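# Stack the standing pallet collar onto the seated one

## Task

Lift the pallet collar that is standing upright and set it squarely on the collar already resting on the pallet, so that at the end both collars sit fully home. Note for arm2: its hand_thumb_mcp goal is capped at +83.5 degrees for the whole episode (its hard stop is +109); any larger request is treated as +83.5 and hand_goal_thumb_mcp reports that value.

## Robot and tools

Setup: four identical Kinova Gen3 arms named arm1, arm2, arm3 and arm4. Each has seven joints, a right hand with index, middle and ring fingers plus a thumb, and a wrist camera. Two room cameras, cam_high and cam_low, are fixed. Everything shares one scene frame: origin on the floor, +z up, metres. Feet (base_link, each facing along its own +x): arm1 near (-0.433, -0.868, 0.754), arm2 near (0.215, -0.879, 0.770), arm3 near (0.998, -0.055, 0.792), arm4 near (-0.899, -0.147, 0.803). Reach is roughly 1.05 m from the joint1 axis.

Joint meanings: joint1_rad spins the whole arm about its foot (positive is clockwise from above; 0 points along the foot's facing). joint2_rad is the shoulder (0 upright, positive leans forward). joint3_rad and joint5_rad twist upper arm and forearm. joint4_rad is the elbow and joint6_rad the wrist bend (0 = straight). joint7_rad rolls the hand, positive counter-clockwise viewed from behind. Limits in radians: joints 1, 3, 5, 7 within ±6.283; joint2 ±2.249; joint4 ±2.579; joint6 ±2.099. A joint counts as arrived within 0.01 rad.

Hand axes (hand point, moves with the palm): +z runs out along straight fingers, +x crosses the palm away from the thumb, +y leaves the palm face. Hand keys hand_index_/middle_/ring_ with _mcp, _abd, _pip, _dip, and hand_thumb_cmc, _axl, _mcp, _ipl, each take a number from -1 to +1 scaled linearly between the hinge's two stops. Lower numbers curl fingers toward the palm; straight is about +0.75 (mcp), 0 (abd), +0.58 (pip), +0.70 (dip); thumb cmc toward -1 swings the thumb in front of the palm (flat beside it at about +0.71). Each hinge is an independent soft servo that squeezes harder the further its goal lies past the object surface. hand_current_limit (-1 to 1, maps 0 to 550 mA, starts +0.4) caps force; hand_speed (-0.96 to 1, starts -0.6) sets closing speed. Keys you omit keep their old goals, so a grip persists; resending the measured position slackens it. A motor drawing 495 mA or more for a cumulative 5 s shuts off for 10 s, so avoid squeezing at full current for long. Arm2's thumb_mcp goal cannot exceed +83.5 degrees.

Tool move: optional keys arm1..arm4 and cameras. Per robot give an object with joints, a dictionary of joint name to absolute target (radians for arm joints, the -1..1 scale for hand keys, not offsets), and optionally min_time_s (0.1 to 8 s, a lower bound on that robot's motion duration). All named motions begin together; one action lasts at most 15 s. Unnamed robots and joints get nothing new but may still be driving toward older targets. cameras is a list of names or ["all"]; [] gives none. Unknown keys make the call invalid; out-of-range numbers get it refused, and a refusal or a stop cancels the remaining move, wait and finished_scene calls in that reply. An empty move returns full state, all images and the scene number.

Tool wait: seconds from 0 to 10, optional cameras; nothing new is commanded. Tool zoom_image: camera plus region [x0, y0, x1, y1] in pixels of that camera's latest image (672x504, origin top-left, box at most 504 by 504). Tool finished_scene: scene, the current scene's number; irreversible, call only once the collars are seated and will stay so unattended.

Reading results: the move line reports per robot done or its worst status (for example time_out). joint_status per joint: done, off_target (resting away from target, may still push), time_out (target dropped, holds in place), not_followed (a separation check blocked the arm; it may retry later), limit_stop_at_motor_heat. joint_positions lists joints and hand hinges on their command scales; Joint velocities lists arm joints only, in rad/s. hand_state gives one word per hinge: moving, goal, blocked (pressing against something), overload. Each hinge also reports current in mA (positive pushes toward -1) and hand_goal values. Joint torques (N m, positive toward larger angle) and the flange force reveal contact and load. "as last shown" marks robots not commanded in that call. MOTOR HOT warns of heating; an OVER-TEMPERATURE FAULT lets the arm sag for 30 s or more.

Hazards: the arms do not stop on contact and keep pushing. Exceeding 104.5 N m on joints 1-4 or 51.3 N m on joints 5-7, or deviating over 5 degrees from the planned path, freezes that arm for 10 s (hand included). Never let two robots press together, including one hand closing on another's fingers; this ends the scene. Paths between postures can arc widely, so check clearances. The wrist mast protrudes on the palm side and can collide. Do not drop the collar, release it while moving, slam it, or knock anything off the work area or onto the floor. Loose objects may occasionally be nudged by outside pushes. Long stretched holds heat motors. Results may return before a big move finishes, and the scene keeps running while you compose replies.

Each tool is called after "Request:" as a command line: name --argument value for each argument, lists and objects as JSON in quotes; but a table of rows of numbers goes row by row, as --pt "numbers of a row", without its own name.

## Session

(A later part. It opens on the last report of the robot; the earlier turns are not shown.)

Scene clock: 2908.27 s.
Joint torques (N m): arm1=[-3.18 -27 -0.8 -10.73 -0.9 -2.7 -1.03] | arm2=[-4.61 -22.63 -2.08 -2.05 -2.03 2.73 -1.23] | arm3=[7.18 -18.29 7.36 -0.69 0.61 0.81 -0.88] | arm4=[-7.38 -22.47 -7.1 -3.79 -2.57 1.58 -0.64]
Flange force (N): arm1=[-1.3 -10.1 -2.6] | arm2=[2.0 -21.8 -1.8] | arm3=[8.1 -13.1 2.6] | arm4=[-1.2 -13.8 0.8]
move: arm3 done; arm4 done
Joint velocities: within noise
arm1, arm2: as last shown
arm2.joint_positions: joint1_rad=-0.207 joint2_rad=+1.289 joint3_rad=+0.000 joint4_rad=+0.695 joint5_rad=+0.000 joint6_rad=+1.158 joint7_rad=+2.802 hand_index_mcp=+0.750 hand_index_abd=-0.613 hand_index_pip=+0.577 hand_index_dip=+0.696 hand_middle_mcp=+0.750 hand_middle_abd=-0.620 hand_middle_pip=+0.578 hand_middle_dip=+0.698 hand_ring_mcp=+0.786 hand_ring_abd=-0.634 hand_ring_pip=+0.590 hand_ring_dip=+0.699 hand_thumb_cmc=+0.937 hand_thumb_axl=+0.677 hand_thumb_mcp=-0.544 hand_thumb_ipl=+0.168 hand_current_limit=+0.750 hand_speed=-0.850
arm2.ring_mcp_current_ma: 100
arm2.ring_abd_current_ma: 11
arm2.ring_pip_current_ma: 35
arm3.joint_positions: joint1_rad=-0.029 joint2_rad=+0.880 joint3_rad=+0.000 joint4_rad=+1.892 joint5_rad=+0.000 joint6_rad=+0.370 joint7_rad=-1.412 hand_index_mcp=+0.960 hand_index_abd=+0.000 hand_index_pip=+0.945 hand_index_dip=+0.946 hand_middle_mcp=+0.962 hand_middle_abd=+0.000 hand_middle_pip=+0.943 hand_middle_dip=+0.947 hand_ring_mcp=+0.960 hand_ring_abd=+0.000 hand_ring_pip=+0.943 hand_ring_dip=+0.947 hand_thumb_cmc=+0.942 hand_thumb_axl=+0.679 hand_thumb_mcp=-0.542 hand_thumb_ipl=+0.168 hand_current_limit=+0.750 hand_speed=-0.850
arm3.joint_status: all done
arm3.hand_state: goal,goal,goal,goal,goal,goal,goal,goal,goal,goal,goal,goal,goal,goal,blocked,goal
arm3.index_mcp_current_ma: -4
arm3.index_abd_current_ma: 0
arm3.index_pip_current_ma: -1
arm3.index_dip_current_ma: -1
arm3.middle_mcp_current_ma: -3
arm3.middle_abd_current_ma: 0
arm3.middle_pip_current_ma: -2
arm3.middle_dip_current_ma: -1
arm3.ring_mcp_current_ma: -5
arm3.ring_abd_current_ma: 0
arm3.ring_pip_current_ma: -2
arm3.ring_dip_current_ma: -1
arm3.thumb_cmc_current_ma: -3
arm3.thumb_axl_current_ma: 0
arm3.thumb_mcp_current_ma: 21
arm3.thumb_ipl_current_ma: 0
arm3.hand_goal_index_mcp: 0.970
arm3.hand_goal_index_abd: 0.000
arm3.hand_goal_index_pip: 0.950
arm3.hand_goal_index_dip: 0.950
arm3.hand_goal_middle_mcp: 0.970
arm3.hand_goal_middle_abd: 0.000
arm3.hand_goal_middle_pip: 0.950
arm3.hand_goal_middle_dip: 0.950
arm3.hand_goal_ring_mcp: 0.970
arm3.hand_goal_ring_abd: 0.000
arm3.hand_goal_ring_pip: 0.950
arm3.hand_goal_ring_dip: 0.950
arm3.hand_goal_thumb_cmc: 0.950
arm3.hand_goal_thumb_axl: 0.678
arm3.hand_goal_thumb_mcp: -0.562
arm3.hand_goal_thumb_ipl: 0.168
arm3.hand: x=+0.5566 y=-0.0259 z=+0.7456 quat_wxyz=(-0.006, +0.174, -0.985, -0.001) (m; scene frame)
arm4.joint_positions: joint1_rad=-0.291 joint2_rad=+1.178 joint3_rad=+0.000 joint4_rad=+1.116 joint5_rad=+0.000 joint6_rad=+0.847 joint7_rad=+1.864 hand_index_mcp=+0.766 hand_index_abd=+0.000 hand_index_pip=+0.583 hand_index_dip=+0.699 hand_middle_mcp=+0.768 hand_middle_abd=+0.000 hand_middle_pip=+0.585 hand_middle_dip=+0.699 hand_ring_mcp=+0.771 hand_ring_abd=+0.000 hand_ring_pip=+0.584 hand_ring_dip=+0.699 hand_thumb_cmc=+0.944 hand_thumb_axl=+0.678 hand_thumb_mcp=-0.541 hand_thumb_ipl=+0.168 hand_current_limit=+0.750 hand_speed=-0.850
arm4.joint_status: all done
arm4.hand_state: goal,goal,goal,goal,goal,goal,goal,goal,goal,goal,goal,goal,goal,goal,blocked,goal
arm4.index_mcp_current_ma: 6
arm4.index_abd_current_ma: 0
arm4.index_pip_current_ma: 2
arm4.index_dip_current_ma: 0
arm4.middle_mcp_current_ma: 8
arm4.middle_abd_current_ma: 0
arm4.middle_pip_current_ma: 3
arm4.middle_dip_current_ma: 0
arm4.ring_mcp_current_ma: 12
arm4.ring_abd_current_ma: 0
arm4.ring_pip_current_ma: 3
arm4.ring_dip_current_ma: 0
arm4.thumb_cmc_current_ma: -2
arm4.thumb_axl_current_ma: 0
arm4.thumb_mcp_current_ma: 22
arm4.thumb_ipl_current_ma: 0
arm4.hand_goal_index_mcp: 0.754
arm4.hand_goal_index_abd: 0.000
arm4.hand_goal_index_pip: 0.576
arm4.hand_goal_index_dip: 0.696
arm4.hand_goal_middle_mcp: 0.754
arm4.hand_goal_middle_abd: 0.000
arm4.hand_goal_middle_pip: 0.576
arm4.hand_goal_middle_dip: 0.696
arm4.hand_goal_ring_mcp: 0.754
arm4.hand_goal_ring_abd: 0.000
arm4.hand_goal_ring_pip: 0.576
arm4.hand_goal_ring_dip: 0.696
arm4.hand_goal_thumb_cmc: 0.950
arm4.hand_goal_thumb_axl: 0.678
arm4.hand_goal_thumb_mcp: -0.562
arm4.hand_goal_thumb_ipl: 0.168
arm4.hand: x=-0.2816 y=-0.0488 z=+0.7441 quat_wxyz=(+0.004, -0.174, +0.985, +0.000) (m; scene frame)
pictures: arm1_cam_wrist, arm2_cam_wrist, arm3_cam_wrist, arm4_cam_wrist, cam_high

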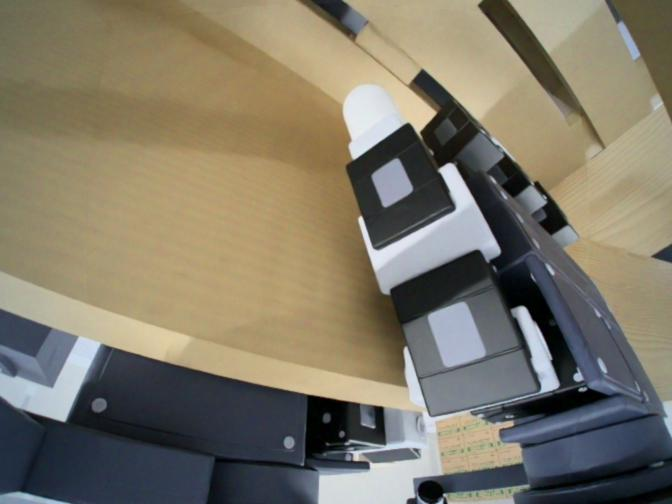

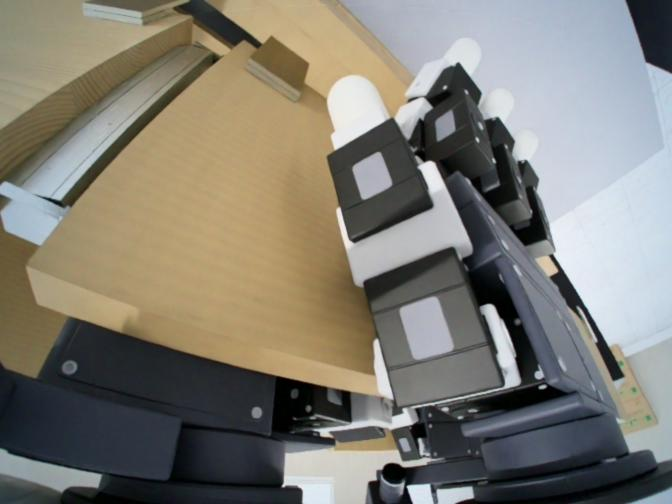

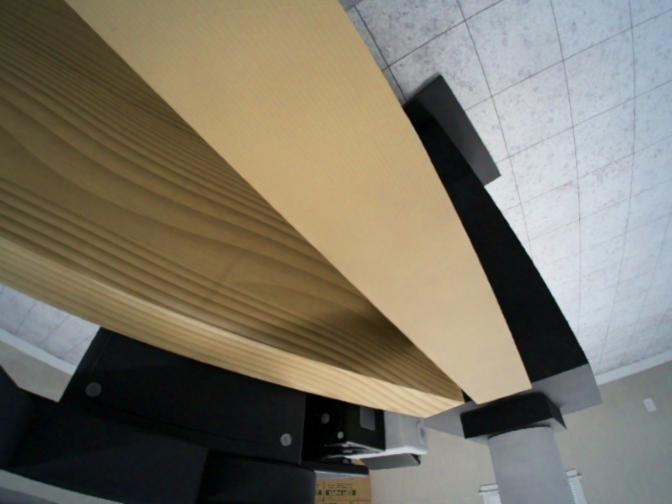

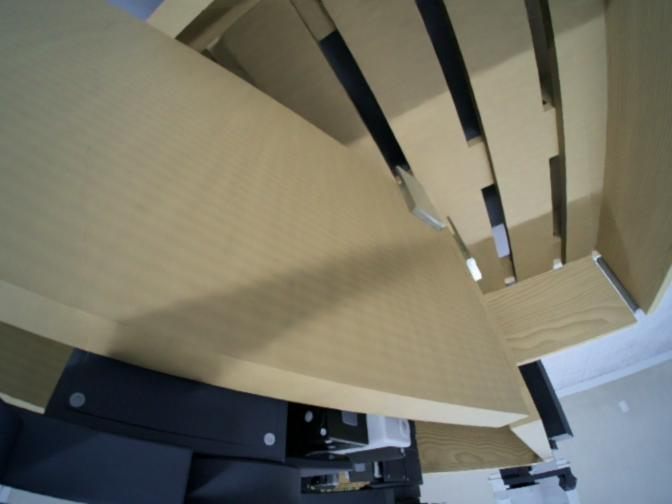

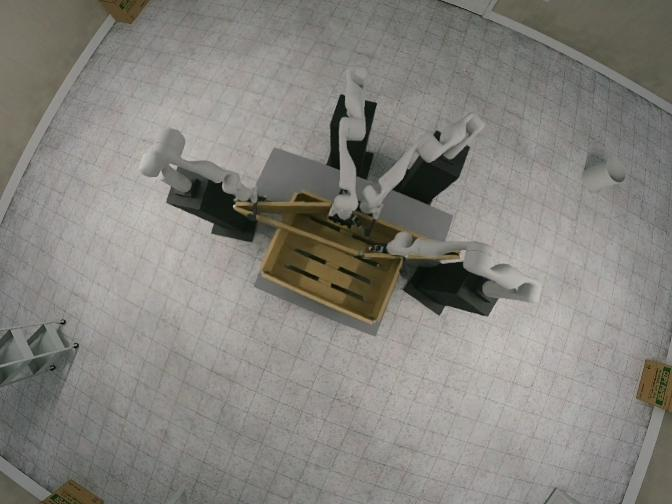

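Request:
move --arm3 '{"joints": {"joint1_rad": 0.11484, "joint2_rad": 0.89579, "joint4_rad": 1.83284, "joint6_rad": 0.41296, "joint7_rad": -1.12936}, "min_time_s": 5}' --arm4 '{"joints": {"joint1_rad": -0.37645, "joint2_rad": 1.14754, "joint4_rad": 1.19814, "joint6_rad": 0.79591, "joint7_rad": 1.91754}, "min_time_s": 5}' --cameras '["cam_high"]'

Request:
move --arm3 '{"joints": {"joint1_rad": 0.23852, "joint2_rad": 0.93156, "joint4_rad": 1.71105, "joint6_rad": 0.49898, "joint7_rad": -0.86606}, "min_time_s": 5}' --arm4 '{"joints": {"joint1_rad": -0.46332, "joint2_rad": 1.11397, "joint4_rad": 1.28894, "joint6_rad": 0.73868, "joint7_rad": 1.97029}, "min_time_s": 5}' --cameras '["arm1_cam_wrist", "arm2_cam_wrist", "arm3_cam_wrist", "arm4_cam_wrist", "cam_high", "cam_low"]'

Scene clock: 2952.60 s.
Joint torques (N m): arm1=[-4.07 -29.64 -1.61 -10.17 -1.35 -1.23 -0.68] | arm2=[-2.05 -22.75 -0.59 -2.37 -1.29 2.76 -1.12] | arm3=[6.98 -19.9 6.93 -2.87 0.77 -0.04 -0.72] | arm4=[-5.4 -23.12 -5.51 -3.75 -1.79 1.62 -0.57]
Flange force (N): arm1=[-5.1 -5.2 3.3] | arm2=[-0.9 -18.3 -1.6] | arm3=[8.4 -11.2 2.8] | arm4=[-1.9 -11.1 2.9]
move: arm3 done; arm4 done
Joint velocities: within noise
arm1, arm2: as last shown
arm2.joint_positions: joint1_rad=-0.207 joint2_rad=+1.289 joint3_rad=+0.000 joint4_rad=+0.695 joint5_rad=+0.000 joint6_rad=+1.158 joint7_rad=+2.802 hand_index_mcp=+0.750 hand_index_abd=-0.613 hand_index_pip=+0.577 hand_index_dip=+0.696 hand_middle_mcp=+0.750 hand_middle_abd=-0.620 hand_middle_pip=+0.578 hand_middle_dip=+0.698 hand_ring_mcp=+0.801 hand_ring_abd=-0.636 hand_ring_pip=+0.594 hand_ring_dip=+0.699 hand_thumb_cmc=+0.937 hand_thumb_axl=+0.677 hand_thumb_mcp=-0.544 hand_thumb_ipl=+0.168 hand_current_limit=+0.750 hand_speed=-0.850
arm2.ring_mcp_current_ma: 165
arm2.ring_abd_current_ma: 6
arm2.ring_pip_current_ma: 46
arm3.joint_positions: joint1_rad=+0.115 joint2_rad=+0.896 joint3_rad=+0.000 joint4_rad=+1.833 joint5_rad=+0.000 joint6_rad=+0.413 joint7_rad=-1.129 hand_index_mcp=+0.960 hand_index_abd=+0.000 hand_index_pip=+0.945 hand_index_dip=+0.946 hand_middle_mcp=+0.962 hand_middle_abd=+0.000 hand_middle_pip=+0.943 hand_middle_dip=+0.947 hand_ring_mcp=+0.960 hand_ring_abd=+0.000 hand_ring_pip=+0.943 hand_ring_dip=+0.947 hand_thumb_cmc=+0.942 hand_thumb_axl=+0.679 hand_thumb_mcp=-0.542 hand_thumb_ipl=+0.168 hand_current_limit=+0.750 hand_speed=-0.850
arm3.joint_status: all done
arm3.hand_state: goal,goal,goal,goal,goal,goal,goal,goal,goal,goal,goal,goal,goal,goal,blocked,goal
arm3.index_mcp_current_ma: -4
arm3.index_abd_current_ma: 0
arm3.index_pip_current_ma: -1
arm3.index_dip_current_ma: -1
arm3.middle_mcp_current_ma: -3
arm3.middle_abd_current_ma: 0
arm3.middle_pip_current_ma: -2
arm3.middle_dip_current_ma: -1
arm3.ring_mcp_current_ma: -5
arm3.ring_abd_current_ma: 0
arm3.ring_pip_current_ma: -2
arm3.ring_dip_current_ma: -1
arm3.thumb_cmc_current_ma: -3
arm3.thumb_axl_current_ma: 0
arm3.thumb_mcp_current_ma: 21
arm3.thumb_ipl_current_ma: 0
arm3.hand_goal_index_mcp: 0.970
arm3.hand_goal_index_abd: 0.000
arm3.hand_goal_index_pip: 0.950
arm3.hand_goal_index_dip: 0.950
arm3.hand_goal_middle_mcp: 0.970
arm3.hand_goal_middle_abd: 0.000
arm3.hand_goal_middle_pip: 0.950
arm3.hand_goal_middle_dip: 0.950
arm3.hand_goal_ring_mcp: 0.970
arm3.hand_goal_ring_abd: 0.000
arm3.hand_goal_ring_pip: 0.950
arm3.hand_goal_ring_dip: 0.950
arm3.hand_goal_thumb_cmc: 0.950
arm3.hand_goal_thumb_axl: 0.678
arm3.hand_goal_thumb_mcp: -0.562
arm3.hand_goal_thumb_ipl: 0.168
arm3.hand: x=+0.5236 y=+0.0340 z=+0.7455 quat_wxyz=(-0.006, +0.242, -0.970, -0.001) (m; scene frame)
arm4.joint_positions: joint1_rad=-0.376 joint2_rad=+1.148 joint3_rad=+0.000 joint4_rad=+1.198 joint5_rad=+0.000 joint6_rad=+0.796 joint7_rad=+1.918 hand_index_mcp=+0.760 hand_index_abd=+0.000 hand_index_pip=+0.583 hand_index_dip=+0.699 hand_middle_mcp=+0.762 hand_middle_abd=+0.000 hand_middle_pip=+0.584 hand_middle_dip=+0.699 hand_ring_mcp=+0.764 hand_ring_abd=+0.000 hand_ring_pip=+0.583 hand_ring_dip=+0.699 hand_thumb_cmc=+0.943 hand_thumb_axl=+0.678 hand_thumb_mcp=-0.541 hand_thumb_ipl=+0.168 hand_current_limit=+0.750 hand_speed=-0.850
arm4.joint_status: all done
arm4.hand_state: goal,goal,goal,goal,goal,goal,goal,goal,goal,goal,goal,goal,goal,goal,blocked,goal
arm4.index_mcp_current_ma: 2
arm4.index_abd_current_ma: 0
arm4.index_pip_current_ma: 2
arm4.index_dip_current_ma: 0
arm4.middle_mcp_current_ma: 3
arm4.middle_abd_current_ma: 0
arm4.middle_pip_current_ma: 3
arm4.middle_dip_current_ma: 0
arm4.ring_mcp_current_ma: 5
arm4.ring_abd_current_ma: 0
arm4.ring_pip_current_ma: 2
arm4.ring_dip_current_ma: 0
arm4.thumb_cmc_current_ma: -2
arm4.thumb_axl_current_ma: 0
arm4.thumb_mcp_current_ma: 22
arm4.thumb_ipl_current_ma: 0
arm4.hand_goal_index_mcp: 0.754
arm4.hand_goal_index_abd: 0.000
arm4.hand_goal_index_pip: 0.576
arm4.hand_goal_index_dip: 0.696
arm4.hand_goal_middle_mcp: 0.754
arm4.hand_goal_middle_abd: 0.000
arm4.hand_goal_middle_pip: 0.576
arm4.hand_goal_middle_dip: 0.696
arm4.hand_goal_ring_mcp: 0.754
arm4.hand_goal_ring_abd: 0.000
arm4.hand_goal_ring_pip: 0.576
arm4.hand_goal_ring_dip: 0.696
arm4.hand_goal_thumb_cmc: 0.950
arm4.hand_goal_thumb_axl: 0.678
arm4.hand_goal_thumb_mcp: -0.562
arm4.hand_goal_thumb_ipl: 0.168
arm4.hand: x=-0.3130 y=+0.0005 z=+0.7439 quat_wxyz=(+0.004, -0.242, +0.970, -0.001) (m; scene frame)
pictures: cam_high

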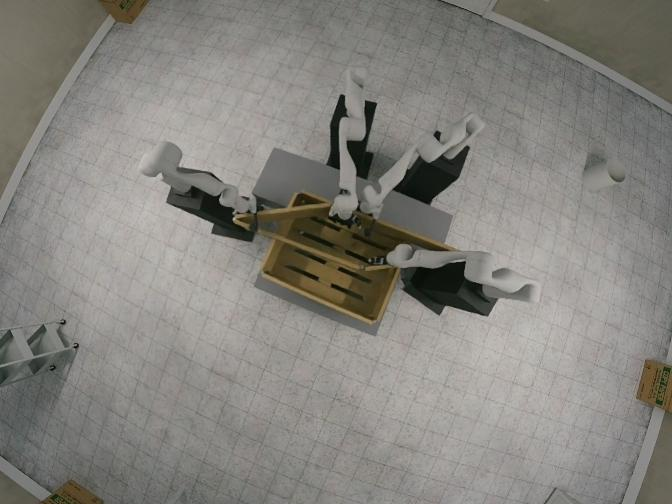

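Scene clock: 2957.90 s.
Joint torques (N m): arm1=[-3.78 -30.87 -1.48 -10.58 -1.24 -1.11 -0.67] | arm2=[0.16 -23.06 0.91 -2.86 -0.34 2.52 -0.99] | arm3=[4.79 -21.69 4.97 -4.73 1.16 -0.54 -0.18] | arm4=[-3.54 -22.9 -4.05 -3.06 -1.08 1.87 -0.45]
Flange force (N): arm1=[-4.9 -4.7 5.3] | arm2=[-3.6 -15.4 -1.5] | arm3=[6.6 -6.6 2.9] | arm4=[-3.6 -8.9 4.2]
move: arm3 done; arm4 done
Joint velocities: within noise
arm1, arm2: as last shown
arm2.joint_positions: joint1_rad=-0.207 joint2_rad=+1.289 joint3_rad=+0.000 joint4_rad=+0.695 joint5_rad=+0.000 joint6_rad=+1.158 joint7_rad=+2.802 hand_index_mcp=+0.750 hand_index_abd=-0.613 hand_index_pip=+0.577 hand_index_dip=+0.696 hand_middle_mcp=+0.750 hand_middle_abd=-0.620 hand_middle_pip=+0.578 hand_middle_dip=+0.698 hand_ring_mcp=+0.818 hand_ring_abd=-0.623 hand_ring_pip=+0.616 hand_ring_dip=+0.704 hand_thumb_cmc=+0.937 hand_thumb_axl=+0.677 hand_thumb_mcp=-0.544 hand_thumb_ipl=+0.168 hand_current_limit=+0.750 hand_speed=-0.850
arm2.hand_state: goal,goal,goal,goal,goal,goal,goal,goal,blocked,goal,blocked,goal,goal,goal,goal,goal
arm2.ring_mcp_current_ma: 237
arm2.ring_abd_current_ma: 38
arm2.ring_pip_current_ma: 124
arm2.ring_dip_current_ma: 18
arm3.joint_positions: joint1_rad=+0.238 joint2_rad=+0.932 joint3_rad=+0.000 joint4_rad=+1.711 joint5_rad=+0.000 joint6_rad=+0.499 joint7_rad=-0.866 hand_index_mcp=+0.960 hand_index_abd=+0.000 hand_index_pip=+0.945 hand_index_dip=+0.946 hand_middle_mcp=+0.962 hand_middle_abd=+0.000 hand_middle_pip=+0.943 hand_middle_dip=+0.947 hand_ring_mcp=+0.960 hand_ring_abd=+0.000 hand_ring_pip=+0.943 hand_ring_dip=+0.947 hand_thumb_cmc=+0.942 hand_thumb_axl=+0.679 hand_thumb_mcp=-0.542 hand_thumb_ipl=+0.168 hand_current_limit=+0.750 hand_speed=-0.850
arm3.joint_status: all done
arm3.hand_state: goal,goal,goal,goal,goal,goal,goal,goal,goal,goal,goal,goal,goal,goal,blocked,goal
arm3.index_mcp_current_ma: -4
arm3.index_abd_current_ma: 0
arm3.index_pip_current_ma: -1
arm3.index_dip_current_ma: -1
arm3.middle_mcp_current_ma: -3
arm3.middle_abd_current_ma: 0
arm3.middle_pip_current_ma: -2
arm3.middle_dip_current_ma: -1
arm3.ring_mcp_current_ma: -5
arm3.ring_abd_current_ma: 0
arm3.ring_pip_current_ma: -2
arm3.ring_dip_current_ma: -1
arm3.thumb_cmc_current_ma: -3
arm3.thumb_axl_current_ma: 0
arm3.thumb_mcp_current_ma: 21
arm3.thumb_ipl_current_ma: 0
arm3.hand_goal_index_mcp: 0.970
arm3.hand_goal_index_abd: 0.000
arm3.hand_goal_index_pip: 0.950
arm3.hand_goal_index_dip: 0.950
arm3.hand_goal_middle_mcp: 0.970
arm3.hand_goal_middle_abd: 0.000
arm3.hand_goal_middle_pip: 0.950
arm3.hand_goal_middle_dip: 0.950
arm3.hand_goal_ring_mcp: 0.970
arm3.hand_goal_ring_abd: 0.000
arm3.hand_goal_ring_pip: 0.950
arm3.hand_goal_ring_dip: 0.950
arm3.hand_goal_thumb_cmc: 0.950
arm3.hand_goal_thumb_axl: 0.678
arm3.hand_goal_thumb_mcp: -0.562
arm3.hand_goal_thumb_ipl: 0.168
arm3.hand: x=+0.4824 y=+0.0891 z=+0.7452 quat_wxyz=(-0.006, +0.309, -0.951, +0.000) (m; scene frame)
arm4.joint_positions: joint1_rad=-0.463 joint2_rad=+1.114 joint3_rad=+0.000 joint4_rad=+1.289 joint5_rad=+0.000 joint6_rad=+0.739 joint7_rad=+1.970 hand_index_mcp=+0.755 hand_index_abd=+0.000 hand_index_pip=+0.579 hand_index_dip=+0.699 hand_middle_mcp=+0.755 hand_middle_abd=+0.000 hand_middle_pip=+0.579 hand_middle_dip=+0.699 hand_ring_mcp=+0.756 hand_ring_abd=+0.000 hand_ring_pip=+0.579 hand_ring_dip=+0.699 hand_thumb_cmc=+0.943 hand_thumb_axl=+0.679 hand_thumb_mcp=-0.541 hand_thumb_ipl=+0.168 hand_current_limit=+0.750 hand_speed=-0.850
arm4.joint_status: all done
arm4.hand_state: goal,goal,goal,goal,goal,goal,goal,goal,goal,goal,goal,goal,goal,goal,blocked,goal
arm4.index_mcp_current_ma: 0
arm4.index_abd_current_ma: 0
arm4.index_pip_current_ma: 0
arm4.index_dip_current_ma: 0
arm4.middle_mcp_current_ma: 0
arm4.middle_abd_current_ma: 0
arm4.middle_pip_current_ma: 0
arm4.middle_dip_current_ma: 0
arm4.ring_mcp_current_ma: 0
arm4.ring_abd_current_ma: 0
arm4.ring_pip_current_ma: 0
arm4.ring_dip_current_ma: 0
arm4.thumb_cmc_current_ma: -2
arm4.thumb_axl_current_ma: 0
arm4.thumb_mcp_current_ma: 22
arm4.thumb_ipl_current_ma: 0
arm4.hand_goal_index_mcp: 0.754
arm4.hand_goal_index_abd: 0.000
arm4.hand_goal_index_pip: 0.576
arm4.hand_goal_index_dip: 0.696
arm4.hand_goal_middle_mcp: 0.754
arm4.hand_goal_middle_abd: 0.000
arm4.hand_goal_middle_pip: 0.576
arm4.hand_goal_middle_dip: 0.696
arm4.hand_goal_ring_mcp: 0.754
arm4.hand_goal_ring_abd: 0.000
arm4.hand_goal_ring_pip: 0.576
arm4.hand_goal_ring_dip: 0.696
arm4.hand_goal_thumb_cmc: 0.950
arm4.hand_goal_thumb_axl: 0.678
arm4.hand_goal_thumb_mcp: -0.562
arm4.hand_goal_thumb_ipl: 0.168
arm4.hand: x=-0.3508 y=+0.0449 z=+0.7439 quat_wxyz=(+0.004, -0.309, +0.951, -0.001) (m; scene frame)
pictures: arm1_cam_wrist, arm2_cam_wrist, arm3_cam_wrist, arm4_cam_wrist, cam_high, cam_low

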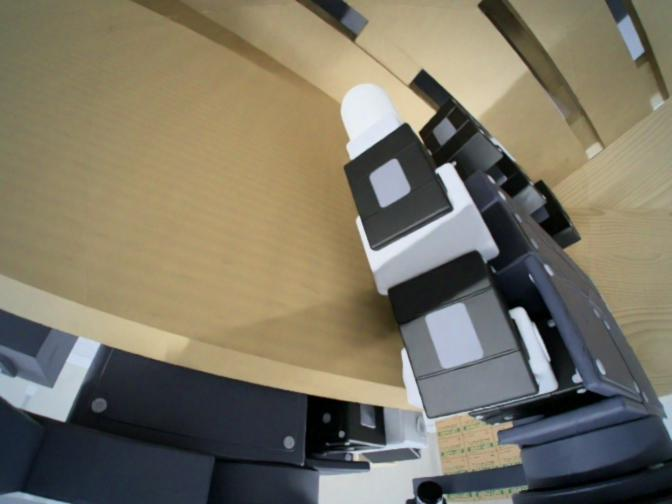

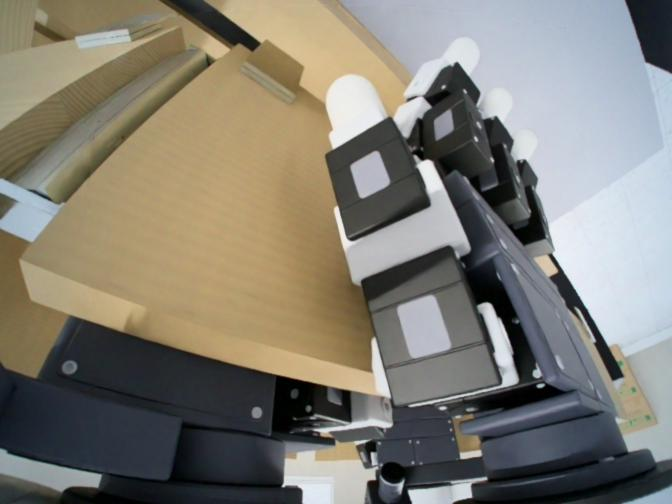

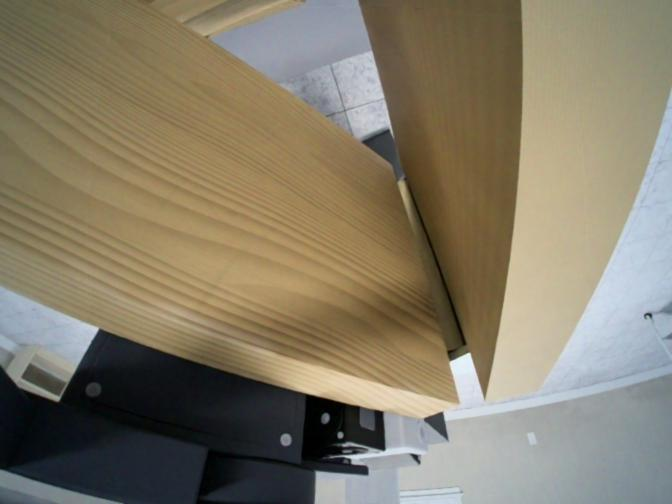

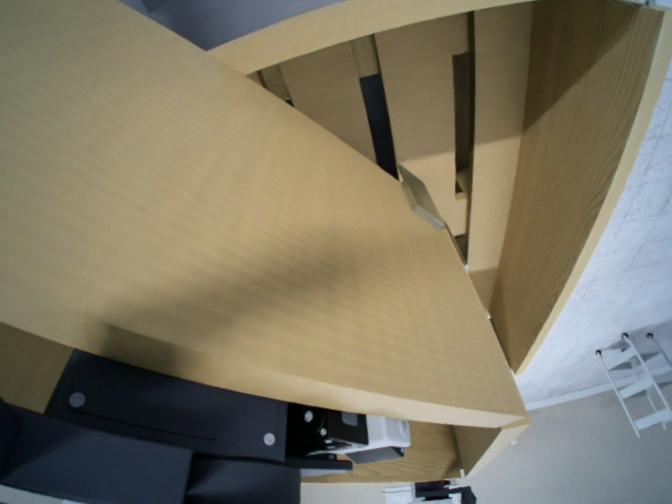

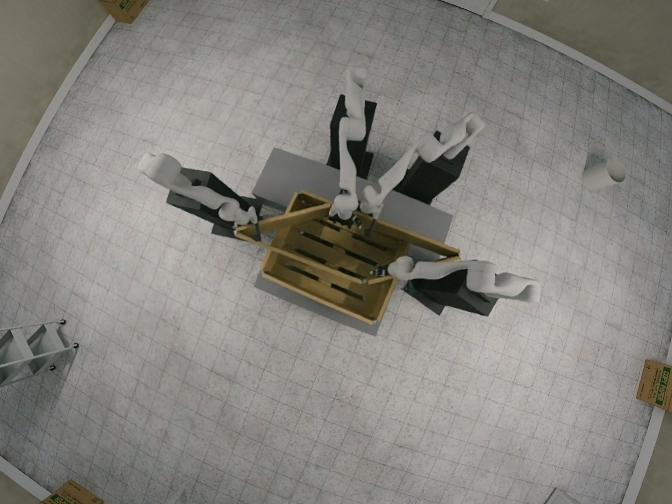

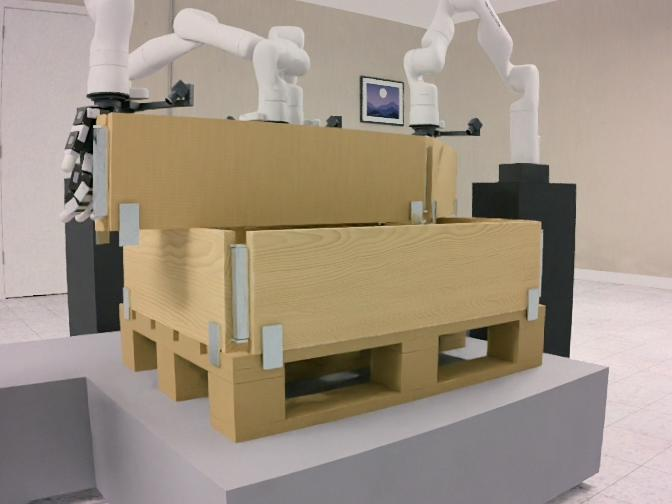

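Request:
move --arm3 '{"joints": {"joint1_rad": 0.33396, "joint2_rad": 0.98936, "joint4_rad": 1.53254, "joint6_rad": 0.61969, "joint7_rad": -0.63099}, "min_time_s": 5}' --arm4 '{"joints": {"joint1_rad": -0.55174, "joint2_rad": 1.07886, "joint4_rad": 1.38672, "joint6_rad": 0.67601, "joint7_rad": 2.0215}, "min_time_s": 5}' --cameras '[]'

Request:
move --arm3 '{"joints": {"joint1_rad": 0.40186, "joint2_rad": 1.07348, "joint4_rad": 1.29602, "joint6_rad": 0.77209, "joint7_rad": -0.42346}, "min_time_s": 5}' --arm4 '{"joints": {"joint1_rad": -0.64192, "joint2_rad": 1.04374, "joint4_rad": 1.48947, "joint6_rad": 0.60838, "joint7_rad": 2.07095}, "min_time_s": 5}' --cameras '["arm1_cam_wrist", "arm2_cam_wrist", "arm3_cam_wrist", "arm4_cam_wrist", "cam_high", "cam_low"]'

Scene clock: 3012.80 s.
Joint torques (N m): arm1=[-3.89 -31.04 -1.41 -10.79 -1.29 -1.17 -0.74] | arm2=[2.95 -21.27 2.9 -1.93 0.86 2.85 -1.01] | arm3=[4.25 -23.8 4.27 -6.6 1.42 -1.12 0.13] | arm4=[-4.69 -20.8 -5.59 -0.51 -1.76 3.01 -0.53]
Flange force (N): arm1=[-4.7 -5.5 5.5] | arm2=[-7.3 -14.1 -3.7] | arm3=[6.1 -5.3 2.7] | arm4=[-5.1 -12.9 4.1]
move: arm3 done; arm4 done
Joint velocities: within noise
arm1, arm2: as last shown
arm2.joint_positions: joint1_rad=-0.207 joint2_rad=+1.289 joint3_rad=+0.000 joint4_rad=+0.695 joint5_rad=+0.000 joint6_rad=+1.158 joint7_rad=+2.802 hand_index_mcp=+0.750 hand_index_abd=-0.613 hand_index_pip=+0.577 hand_index_dip=+0.696 hand_middle_mcp=+0.750 hand_middle_abd=-0.620 hand_middle_pip=+0.578 hand_middle_dip=+0.698 hand_ring_mcp=+0.833 hand_ring_abd=-0.599 hand_ring_pip=+0.637 hand_ring_dip=+0.713 hand_thumb_cmc=+0.937 hand_thumb_axl=+0.677 hand_thumb_mcp=-0.544 hand_thumb_ipl=+0.168 hand_current_limit=+0.750 hand_speed=-0.850
arm2.hand_state: goal,goal,goal,goal,goal,goal,goal,goal,blocked,blocked,blocked,goal,goal,goal,goal,goal
arm2.ring_mcp_current_ma: 309
arm2.ring_abd_current_ma: 110
arm2.ring_pip_current_ma: 209
arm2.ring_dip_current_ma: 43
arm3.joint_positions: joint1_rad=+0.334 joint2_rad=+0.989 joint3_rad=+0.000 joint4_rad=+1.533 joint5_rad=+0.000 joint6_rad=+0.620 joint7_rad=-0.631 hand_index_mcp=+0.960 hand_index_abd=+0.000 hand_index_pip=+0.945 hand_index_dip=+0.946 hand_middle_mcp=+0.962 hand_middle_abd=+0.000 hand_middle_pip=+0.943 hand_middle_dip=+0.947 hand_ring_mcp=+0.960 hand_ring_abd=+0.000 hand_ring_pip=+0.943 hand_ring_dip=+0.947 hand_thumb_cmc=+0.942 hand_thumb_axl=+0.679 hand_thumb_mcp=-0.542 hand_thumb_ipl=+0.168 hand_current_limit=+0.750 hand_speed=-0.850
arm3.joint_status: all done
arm3.hand_state: goal,goal,goal,goal,goal,goal,goal,goal,goal,goal,goal,goal,goal,goal,blocked,goal
arm3.index_mcp_current_ma: -4
arm3.index_abd_current_ma: 0
arm3.index_pip_current_ma: -1
arm3.index_dip_current_ma: -1
arm3.middle_mcp_current_ma: -3
arm3.middle_abd_current_ma: 0
arm3.middle_pip_current_ma: -2
arm3.middle_dip_current_ma: -1
arm3.ring_mcp_current_ma: -5
arm3.ring_abd_current_ma: 0
arm3.ring_pip_current_ma: -2
arm3.ring_dip_current_ma: -1
arm3.thumb_cmc_current_ma: -3
arm3.thumb_axl_current_ma: 0
arm3.thumb_mcp_current_ma: 21
arm3.thumb_ipl_current_ma: 0
arm3.hand_goal_index_mcp: 0.970
arm3.hand_goal_index_abd: 0.000
arm3.hand_goal_index_pip: 0.950
arm3.hand_goal_index_dip: 0.950
arm3.hand_goal_middle_mcp: 0.970
arm3.hand_goal_middle_abd: 0.000
arm3.hand_goal_middle_pip: 0.950
arm3.hand_goal_middle_dip: 0.950
arm3.hand_goal_ring_mcp: 0.970
arm3.hand_goal_ring_abd: 0.000
arm3.hand_goal_ring_pip: 0.950
arm3.hand_goal_ring_dip: 0.950
arm3.hand_goal_thumb_cmc: 0.950
arm3.hand_goal_thumb_axl: 0.678
arm3.hand_goal_thumb_mcp: -0.562
arm3.hand_goal_thumb_ipl: 0.168
arm3.hand: x=+0.4340 y=+0.1377 z=+0.7450 quat_wxyz=(-0.006, +0.375, -0.927, +0.000) (m; scene frame)
arm4.joint_positions: joint1_rad=-0.552 joint2_rad=+1.079 joint3_rad=+0.000 joint4_rad=+1.387 joint5_rad=+0.000 joint6_rad=+0.676 joint7_rad=+2.022 hand_index_mcp=+0.755 hand_index_abd=+0.000 hand_index_pip=+0.579 hand_index_dip=+0.699 hand_middle_mcp=+0.755 hand_middle_abd=+0.000 hand_middle_pip=+0.579 hand_middle_dip=+0.699 hand_ring_mcp=+0.826 hand_ring_abd=+0.021 hand_ring_pip=+0.614 hand_ring_dip=+0.714 hand_thumb_cmc=+0.943 hand_thumb_axl=+0.679 hand_thumb_mcp=-0.541 hand_thumb_ipl=+0.168 hand_current_limit=+0.750 hand_speed=-0.850
arm4.joint_status: all done
arm4.hand_state: goal,goal,goal,goal,goal,goal,goal,goal,blocked,blocked,blocked,goal,goal,goal,blocked,goal
arm4.index_mcp_current_ma: 0
arm4.index_abd_current_ma: 0
arm4.index_pip_current_ma: 0
arm4.index_dip_current_ma: 0
arm4.middle_mcp_current_ma: 0
arm4.middle_abd_current_ma: 0
arm4.middle_pip_current_ma: 0
arm4.middle_dip_current_ma: 0
arm4.ring_mcp_current_ma: 130
arm4.ring_abd_current_ma: 12
arm4.ring_pip_current_ma: 40
arm4.ring_dip_current_ma: 12
arm4.thumb_cmc_current_ma: -2
arm4.thumb_axl_current_ma: 0
arm4.thumb_mcp_current_ma: 22
arm4.thumb_ipl_current_ma: 0
arm4.hand_goal_index_mcp: 0.754
arm4.hand_goal_index_abd: 0.000
arm4.hand_goal_index_pip: 0.576
arm4.hand_goal_index_dip: 0.696
arm4.hand_goal_middle_mcp: 0.754
arm4.hand_goal_middle_abd: 0.000
arm4.hand_goal_middle_pip: 0.576
arm4.hand_goal_middle_dip: 0.696
arm4.hand_goal_ring_mcp: 0.754
arm4.hand_goal_ring_abd: 0.000
arm4.hand_goal_ring_pip: 0.576
arm4.hand_goal_ring_dip: 0.696
arm4.hand_goal_thumb_cmc: 0.950
arm4.hand_goal_thumb_axl: 0.678
arm4.hand_goal_thumb_mcp: -0.562
arm4.hand_goal_thumb_ipl: 0.168
arm4.hand: x=-0.3944 y=+0.0837 z=+0.7439 quat_wxyz=(+0.004, -0.375, +0.927, -0.001) (m; scene frame)
pictures: none
No camera images: "cameras" was empty.

Scene clock: 3018.10 s.
Joint torques (N m): arm1=[-2.28 -29.57 -0.43 -9.67 -0.59 -0.74 -0.62] | arm2=[0.66 -20.54 1.55 0.64 -0.15 5.19 -1.64] | arm3=[8.81 -26.9 8.08 -17.24 3.99 -7 1.52] | arm4=[-13.88 -15.41 -14.92 8.06 -3.06 7 0.87]
Flange force (N): arm1=[-3.4 -2.6 3.9] | arm2=[-5.5 -22.5 -1.2] | arm3=[6.2 -31.2 -6.4] | arm4=[-10.7 -34.2 4.5]
move: arm3 done; arm4 done
Joint velocities: within noise
arm1.joint_positions: joint1_rad=+0.451 joint2_rad=+1.232 joint3_rad=+0.000 joint4_rad=+0.757 joint5_rad=+0.000 joint6_rad=+1.153 joint7_rad=+0.488 hand_index_mcp=+0.960 hand_index_abd=+0.000 hand_index_pip=+0.944 hand_index_dip=+0.947 hand_middle_mcp=+0.960 hand_middle_abd=+0.000 hand_middle_pip=+0.944 hand_middle_dip=+0.947 hand_ring_mcp=+0.960 hand_ring_abd=+0.000 hand_ring_pip=+0.943 hand_ring_dip=+0.947 hand_thumb_cmc=+0.943 hand_thumb_axl=+0.679 hand_thumb_mcp=-0.543 hand_thumb_ipl=+0.168 hand_current_limit=+0.750 hand_speed=-0.850
arm1.joint_status: not commanded
arm1.hand_state: goal,goal,goal,goal,goal,goal,goal,goal,goal,goal,goal,goal,goal,goal,goal,goal
arm1.index_mcp_current_ma: -22
arm1.index_abd_current_ma: 0
arm1.index_pip_current_ma: -11
arm1.index_dip_current_ma: -5
arm1.middle_mcp_current_ma: -23
arm1.middle_abd_current_ma: 0
arm1.middle_pip_current_ma: -11
arm1.middle_dip_current_ma: -5
arm1.ring_mcp_current_ma: -22
arm1.ring_abd_current_ma: 0
arm1.ring_pip_current_ma: -12
arm1.ring_dip_current_ma: -5
arm1.thumb_cmc_current_ma: -14
arm1.thumb_axl_current_ma: 1
arm1.thumb_mcp_current_ma: 65
arm1.thumb_ipl_current_ma: 0
arm1.hand_goal_index_mcp: 0.970
arm1.hand_goal_index_abd: 0.000
arm1.hand_goal_index_pip: 0.950
arm1.hand_goal_index_dip: 0.950
arm1.hand_goal_middle_mcp: 0.970
arm1.hand_goal_middle_abd: 0.000
arm1.hand_goal_middle_pip: 0.950
arm1.hand_goal_middle_dip: 0.950
arm1.hand_goal_ring_mcp: 0.970
arm1.hand_goal_ring_abd: 0.000
arm1.hand_goal_ring_pip: 0.950
arm1.hand_goal_ring_dip: 0.950
arm1.hand_goal_thumb_cmc: 0.950
arm1.hand_goal_thumb_axl: 0.678
arm1.hand_goal_thumb_mcp: -0.562
arm1.hand_goal_thumb_ipl: 0.168
arm1.hand: x=-0.0499 y=-0.2005 z=+0.7492 quat_wxyz=(+0.000, +0.013, +1.000, -0.001) (m; scene frame)
arm2: as last shown
arm2.joint_positions: joint1_rad=-0.207 joint2_rad=+1.289 joint3_rad=+0.000 joint4_rad=+0.695 joint5_rad=+0.000 joint6_rad=+1.158 joint7_rad=+2.802 hand_index_mcp=+0.750 hand_index_abd=-0.613 hand_index_pip=+0.577 hand_index_dip=+0.696 hand_middle_mcp=+0.750 hand_middle_abd=-0.620 hand_middle_pip=+0.578 hand_middle_dip=+0.698 hand_ring_mcp=+0.848 hand_ring_abd=-0.572 hand_ring_pip=+0.650 hand_ring_dip=+0.719 hand_thumb_cmc=+0.937 hand_thumb_axl=+0.677 hand_thumb_mcp=-0.544 hand_thumb_ipl=+0.168 hand_current_limit=+0.750 hand_speed=-0.850
arm2.hand_state: goal,goal,goal,goal,goal,goal,goal,goal,blocked,blocked,blocked,blocked,goal,goal,goal,goal
arm2.ring_mcp_current_ma: 382
arm2.ring_abd_current_ma: 201
arm2.ring_pip_current_ma: 261
arm2.ring_dip_current_ma: 65
arm3.joint_positions: joint1_rad=+0.402 joint2_rad=+1.073 joint3_rad=+0.000 joint4_rad=+1.296 joint5_rad=+0.000 joint6_rad=+0.772 joint7_rad=-0.423 hand_index_mcp=+0.960 hand_index_abd=+0.000 hand_index_pip=+0.945 hand_index_dip=+0.946 hand_middle_mcp=+0.962 hand_middle_abd=+0.000 hand_middle_pip=+0.943 hand_middle_dip=+0.947 hand_ring_mcp=+0.960 hand_ring_abd=+0.000 hand_ring_pip=+0.943 hand_ring_dip=+0.947 hand_thumb_cmc=+0.942 hand_thumb_axl=+0.679 hand_thumb_mcp=-0.542 hand_thumb_ipl=+0.168 hand_current_limit=+0.750 hand_speed=-0.850
arm3.joint_status: all done
arm3.hand_state: goal,goal,goal,goal,goal,goal,goal,goal,goal,goal,goal,goal,goal,goal,blocked,goal
arm3.index_mcp_current_ma: -4
arm3.index_abd_current_ma: 0
arm3.index_pip_current_ma: -1
arm3.index_dip_current_ma: -1
arm3.middle_mcp_current_ma: -3
arm3.middle_abd_current_ma: 0
arm3.middle_pip_current_ma: -2
arm3.middle_dip_current_ma: -1
arm3.ring_mcp_current_ma: -5
arm3.ring_abd_current_ma: 0
arm3.ring_pip_current_ma: -2
arm3.ring_dip_current_ma: -1
arm3.thumb_cmc_current_ma: -3
arm3.thumb_axl_current_ma: 0
arm3.thumb_mcp_current_ma: 21
arm3.thumb_ipl_current_ma: 0
arm3.hand_goal_index_mcp: 0.970
arm3.hand_goal_index_abd: 0.000
arm3.hand_goal_index_pip: 0.950
arm3.hand_goal_index_dip: 0.950
arm3.hand_goal_middle_mcp: 0.970
arm3.hand_goal_middle_abd: 0.000
arm3.hand_goal_middle_pip: 0.950
arm3.hand_goal_middle_dip: 0.950
arm3.hand_goal_ring_mcp: 0.970
arm3.hand_goal_ring_abd: 0.000
arm3.hand_goal_ring_pip: 0.950
arm3.hand_goal_ring_dip: 0.950
arm3.hand_goal_thumb_cmc: 0.950
arm3.hand_goal_thumb_axl: 0.678
arm3.hand_goal_thumb_mcp: -0.562
arm3.hand_goal_thumb_ipl: 0.168
arm3.hand: x=+0.3794 y=+0.1791 z=+0.7449 quat_wxyz=(-0.006, +0.439, -0.899, +0.001) (m; scene frame)
arm4.joint_positions: joint1_rad=-0.642 joint2_rad=+1.044 joint3_rad=+0.000 joint4_rad=+1.489 joint5_rad=+0.000 joint6_rad=+0.608 joint7_rad=+2.071 hand_index_mcp=+0.754 hand_index_abd=+0.000 hand_index_pip=+0.579 hand_index_dip=+0.699 hand_middle_mcp=+0.822 hand_middle_abd=+0.017 hand_middle_pip=+0.626 hand_middle_dip=+0.715 hand_ring_mcp=+0.978 hand_ring_abd=+0.050 hand_ring_pip=+0.663 hand_ring_dip=+0.743 hand_thumb_cmc=+0.943 hand_thumb_axl=+0.679 hand_thumb_mcp=-0.541 hand_thumb_ipl=+0.168 hand_current_limit=+0.750 hand_speed=-0.850
arm4.joint_status: all done
arm4.hand_state: goal,goal,goal,goal,blocked,goal,blocked,goal,blocked,blocked,blocked,blocked,goal,goal,blocked,goal
arm4.index_mcp_current_ma: 0
arm4.index_abd_current_ma: 0
arm4.index_pip_current_ma: 0
arm4.index_dip_current_ma: 0
arm4.middle_mcp_current_ma: 119
arm4.middle_abd_current_ma: 8
arm4.middle_pip_current_ma: 62
arm4.middle_dip_current_ma: 12
arm4.ring_mcp_current_ma: 481
arm4.ring_abd_current_ma: 51
arm4.ring_pip_current_ma: 162
arm4.ring_dip_current_ma: 58
arm4.thumb_cmc_current_ma: -2
arm4.thumb_axl_current_ma: 0
arm4.thumb_mcp_current_ma: 22
arm4.thumb_ipl_current_ma: 0
arm4.hand_goal_index_mcp: 0.754
arm4.hand_goal_index_abd: 0.000
arm4.hand_goal_index_pip: 0.576
arm4.hand_goal_index_dip: 0.696
arm4.hand_goal_middle_mcp: 0.754
arm4.hand_goal_middle_abd: 0.000
arm4.hand_goal_middle_pip: 0.576
arm4.hand_goal_middle_dip: 0.696
arm4.hand_goal_ring_mcp: 0.754
arm4.hand_goal_ring_abd: 0.000
arm4.hand_goal_ring_pip: 0.576
arm4.hand_goal_ring_dip: 0.696
arm4.hand_goal_thumb_cmc: 0.950
arm4.hand_goal_thumb_axl: 0.678
arm4.hand_goal_thumb_mcp: -0.562
arm4.hand_goal_thumb_ipl: 0.168
arm4.hand: x=-0.4430 y=+0.1160 z=+0.7437 quat_wxyz=(+0.004, -0.438, +0.899, -0.001) (m; scene frame)
pictures: arm1_cam_wrist, arm2_cam_wrist, arm3_cam_wrist, arm4_cam_wrist, cam_high, cam_low

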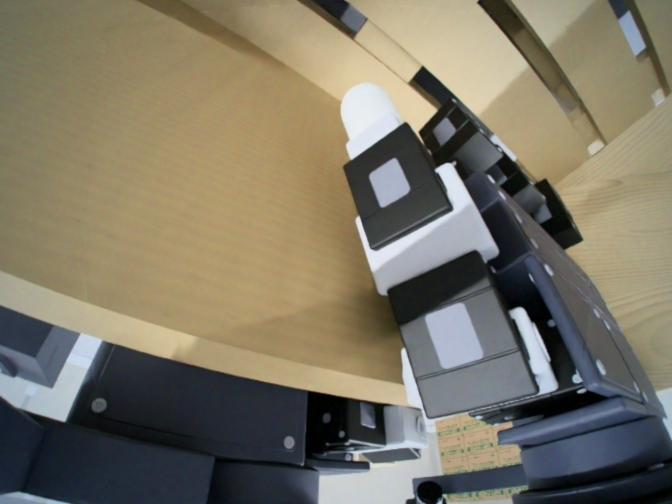

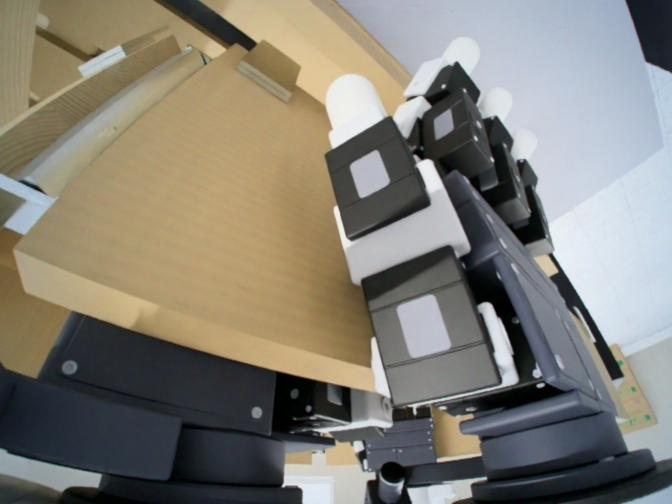

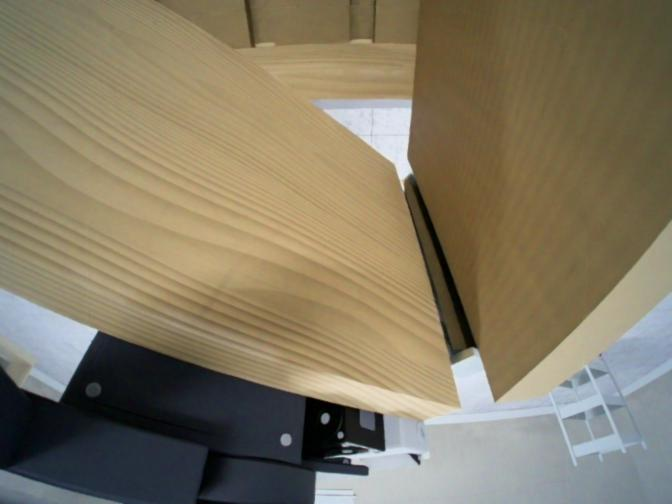

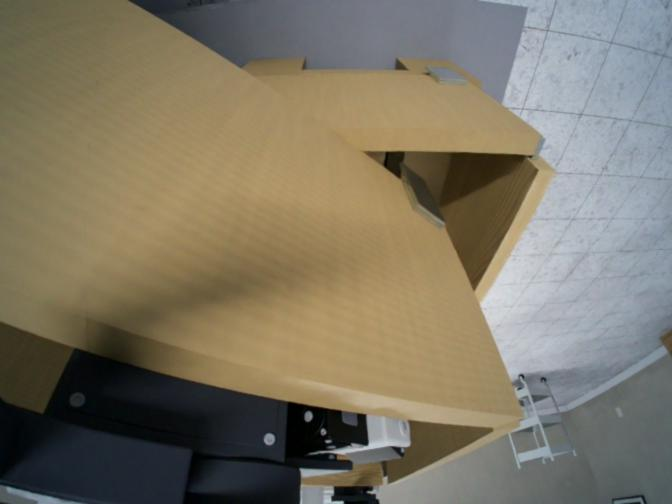

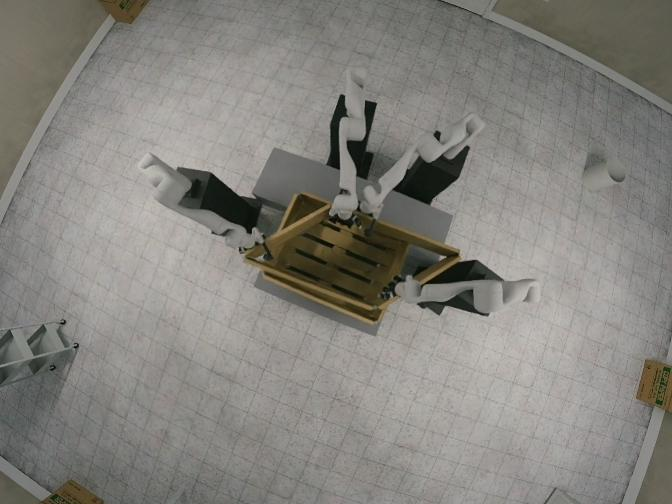

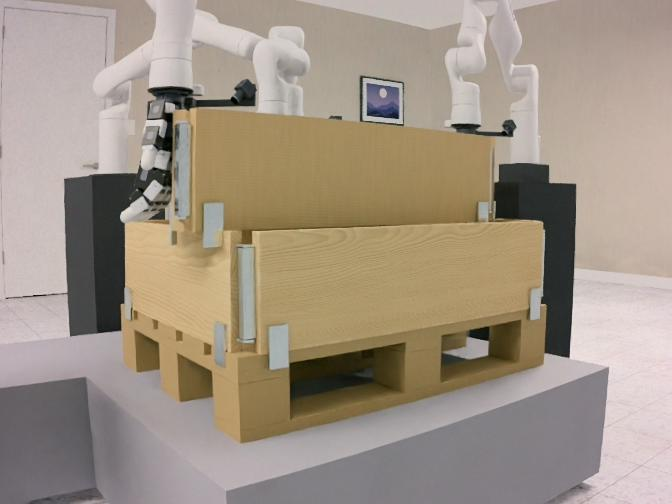

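Request:
move --arm4 '{"joints": {"joint2_rad": 1.00317, "joint4_rad": 1.49517, "joint6_rad": 0.64325, "hand_index_mcp": 0.97, "hand_index_pip": 0.95, "hand_index_dip": 0.95, "hand_middle_mcp": 0.97, "hand_middle_pip": 0.95, "hand_middle_dip": 0.95, "hand_ring_mcp": 0.97, "hand_ring_pip": 0.95, "hand_ring_dip": 0.95}, "min_time_s": 2}' --cameras '["arm4_cam_wrist", "cam_high", "cam_low"]'

Scene clock: 3050.17 s.
Joint torques (N m): arm1=[-1.16 -29.09 0.3 -9 -0.19 -0.42 -0.53] | arm2=[0.7 -22.34 1.31 -2.18 -0.19 3 -1.15] | arm3=[8.02 -26.59 7.44 -17.77 3.85 -7.36 1.59] | arm4=[-7.82 -22.48 -8.11 -1.6 -1.25 2.39 0.48]
Flange force (N): arm1=[-3.0 0.0 3.6] | arm2=[-4.3 -16.0 -1.9] | arm3=[4.4 -32.5 -7.6] | arm4=[-2.0 -16.7 7.6]
move: arm4 done
Joint velocities: within noise
arm1, arm2, arm3: as last shown
arm1.hand: x=-0.0499 y=-0.2005 z=+0.7491 quat_wxyz=(+0.000, +0.013, +1.000, -0.001) (m; scene frame)
arm2.joint_positions: joint1_rad=-0.207 joint2_rad=+1.289 joint3_rad=+0.000 joint4_rad=+0.695 joint5_rad=+0.000 joint6_rad=+1.158 joint7_rad=+2.802 hand_index_mcp=+0.750 hand_index_abd=-0.613 hand_index_pip=+0.577 hand_index_dip=+0.696 hand_middle_mcp=+0.751 hand_middle_abd=-0.620 hand_middle_pip=+0.578 hand_middle_dip=+0.698 hand_ring_mcp=+0.848 hand_ring_abd=-0.572 hand_ring_pip=+0.650 hand_ring_dip=+0.720 hand_thumb_cmc=+0.937 hand_thumb_axl=+0.677 hand_thumb_mcp=-0.544 hand_thumb_ipl=+0.168 hand_current_limit=+0.750 hand_speed=-0.850
arm2.ring_dip_current_ma: 69
arm4.joint_positions: joint1_rad=-0.642 joint2_rad=+1.003 joint3_rad=+0.000 joint4_rad=+1.495 joint5_rad=+0.000 joint6_rad=+0.643 joint7_rad=+2.071 hand_index_mcp=+0.959 hand_index_abd=+0.000 hand_index_pip=+0.942 hand_index_dip=+0.947 hand_middle_mcp=+0.959 hand_middle_abd=+0.003 hand_middle_pip=+0.942 hand_middle_dip=+0.947 hand_ring_mcp=+0.965 hand_ring_abd=+0.003 hand_ring_pip=+0.944 hand_ring_dip=+0.947 hand_thumb_cmc=+0.943 hand_thumb_axl=+0.679 hand_thumb_mcp=-0.541 hand_thumb_ipl=+0.168 hand_current_limit=+0.750 hand_speed=-0.850
arm4.joint_status: all done
arm4.hand_state: goal,goal,goal,goal,goal,goal,goal,goal,goal,goal,goal,goal,goal,goal,blocked,goal
arm4.index_mcp_current_ma: -5
arm4.index_abd_current_ma: 0
arm4.index_pip_current_ma: -3
arm4.index_dip_current_ma: -1
arm4.middle_mcp_current_ma: -5
arm4.middle_abd_current_ma: 1
arm4.middle_pip_current_ma: -3
arm4.middle_dip_current_ma: -1
arm4.ring_mcp_current_ma: -1
arm4.ring_abd_current_ma: 0
arm4.ring_pip_current_ma: -2
arm4.ring_dip_current_ma: -1
arm4.thumb_cmc_current_ma: -2
arm4.thumb_axl_current_ma: 0
arm4.thumb_mcp_current_ma: 22
arm4.thumb_ipl_current_ma: 0
arm4.hand_goal_index_mcp: 0.970
arm4.hand_goal_index_abd: 0.000
arm4.hand_goal_index_pip: 0.950
arm4.hand_goal_index_dip: 0.950
arm4.hand_goal_middle_mcp: 0.970
arm4.hand_goal_middle_abd: 0.000
arm4.hand_goal_middle_pip: 0.950
arm4.hand_goal_middle_dip: 0.950
arm4.hand_goal_ring_mcp: 0.970
arm4.hand_goal_ring_abd: 0.000
arm4.hand_goal_ring_pip: 0.950
arm4.hand_goal_ring_dip: 0.950
arm4.hand_goal_thumb_cmc: 0.950
arm4.hand_goal_thumb_axl: 0.678
arm4.hand_goal_thumb_mcp: -0.562
arm4.hand_goal_thumb_ipl: 0.168
arm4.hand: x=-0.4432 y=+0.1160 z=+0.7647 quat_wxyz=(+0.004, -0.438, +0.899, -0.001) (m; scene frame)
pictures: arm4_cam_wrist, cam_high, cam_low

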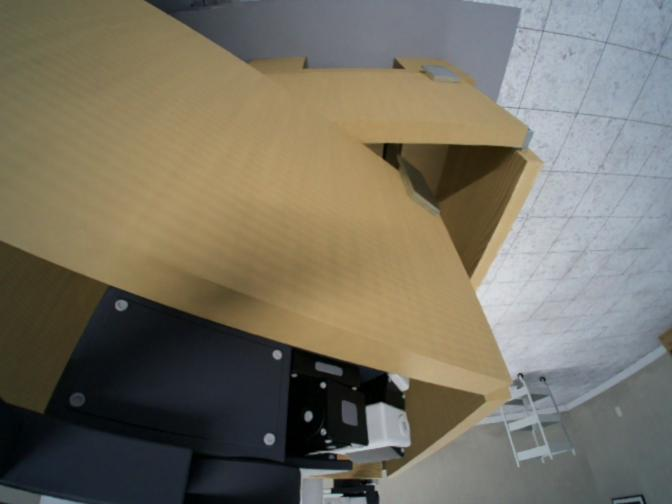

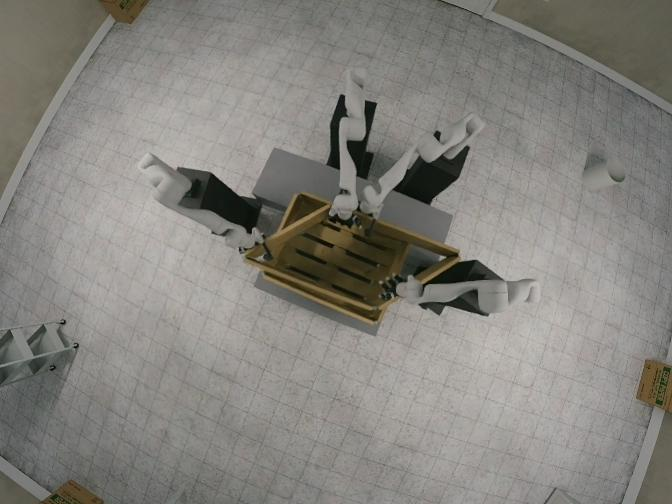

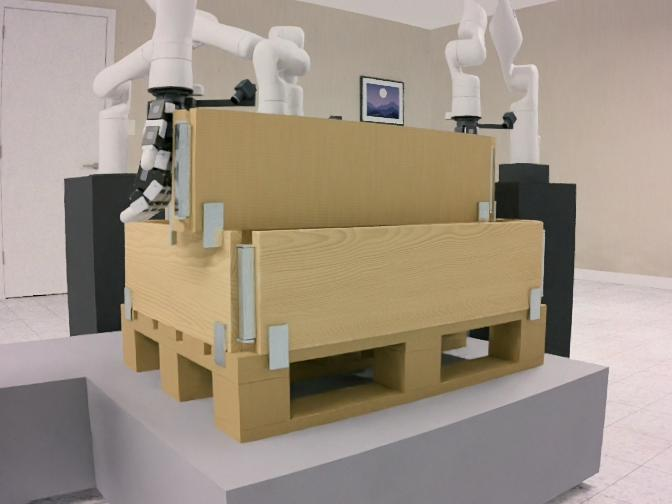

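Request:
zoom_image --camera "arm4_cam_wrist" --region '[220, 20, 600, 420]'

Request:
zoom_image --camera "cam_high" --region '[220, 160, 480, 350]'

Scaled by 1.260 from the camera's 672x504 image, which has a finer 960x720 frame.

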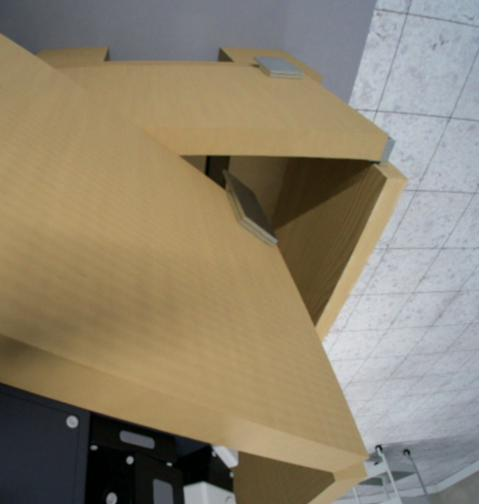

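Scaled by 1.938 from the camera's 672x504 image, which has a finer 960x720 frame.

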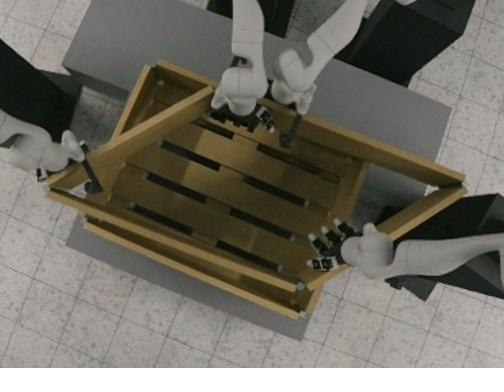

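Request:
zoom_image --camera "cam_low" --region '[150, 180, 300, 300]'

Request:
zoom_image --camera "cam_low" --region '[430, 180, 570, 260]'

Scaled by 3.360 from the camera's 672x504 image, which has a finer 960x720 frame.

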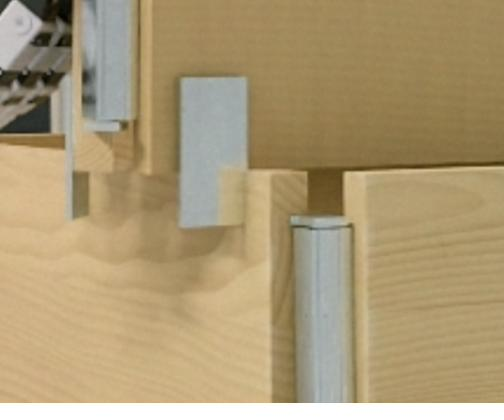

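Scaled by 3.600 from the camera's 672x504 image, which has a finer 960x720 frame.

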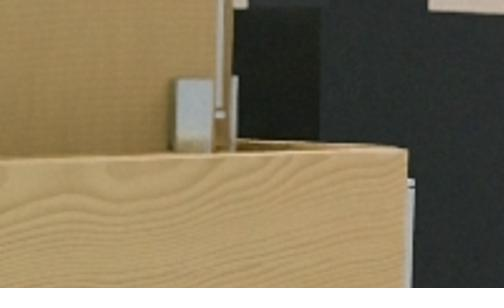

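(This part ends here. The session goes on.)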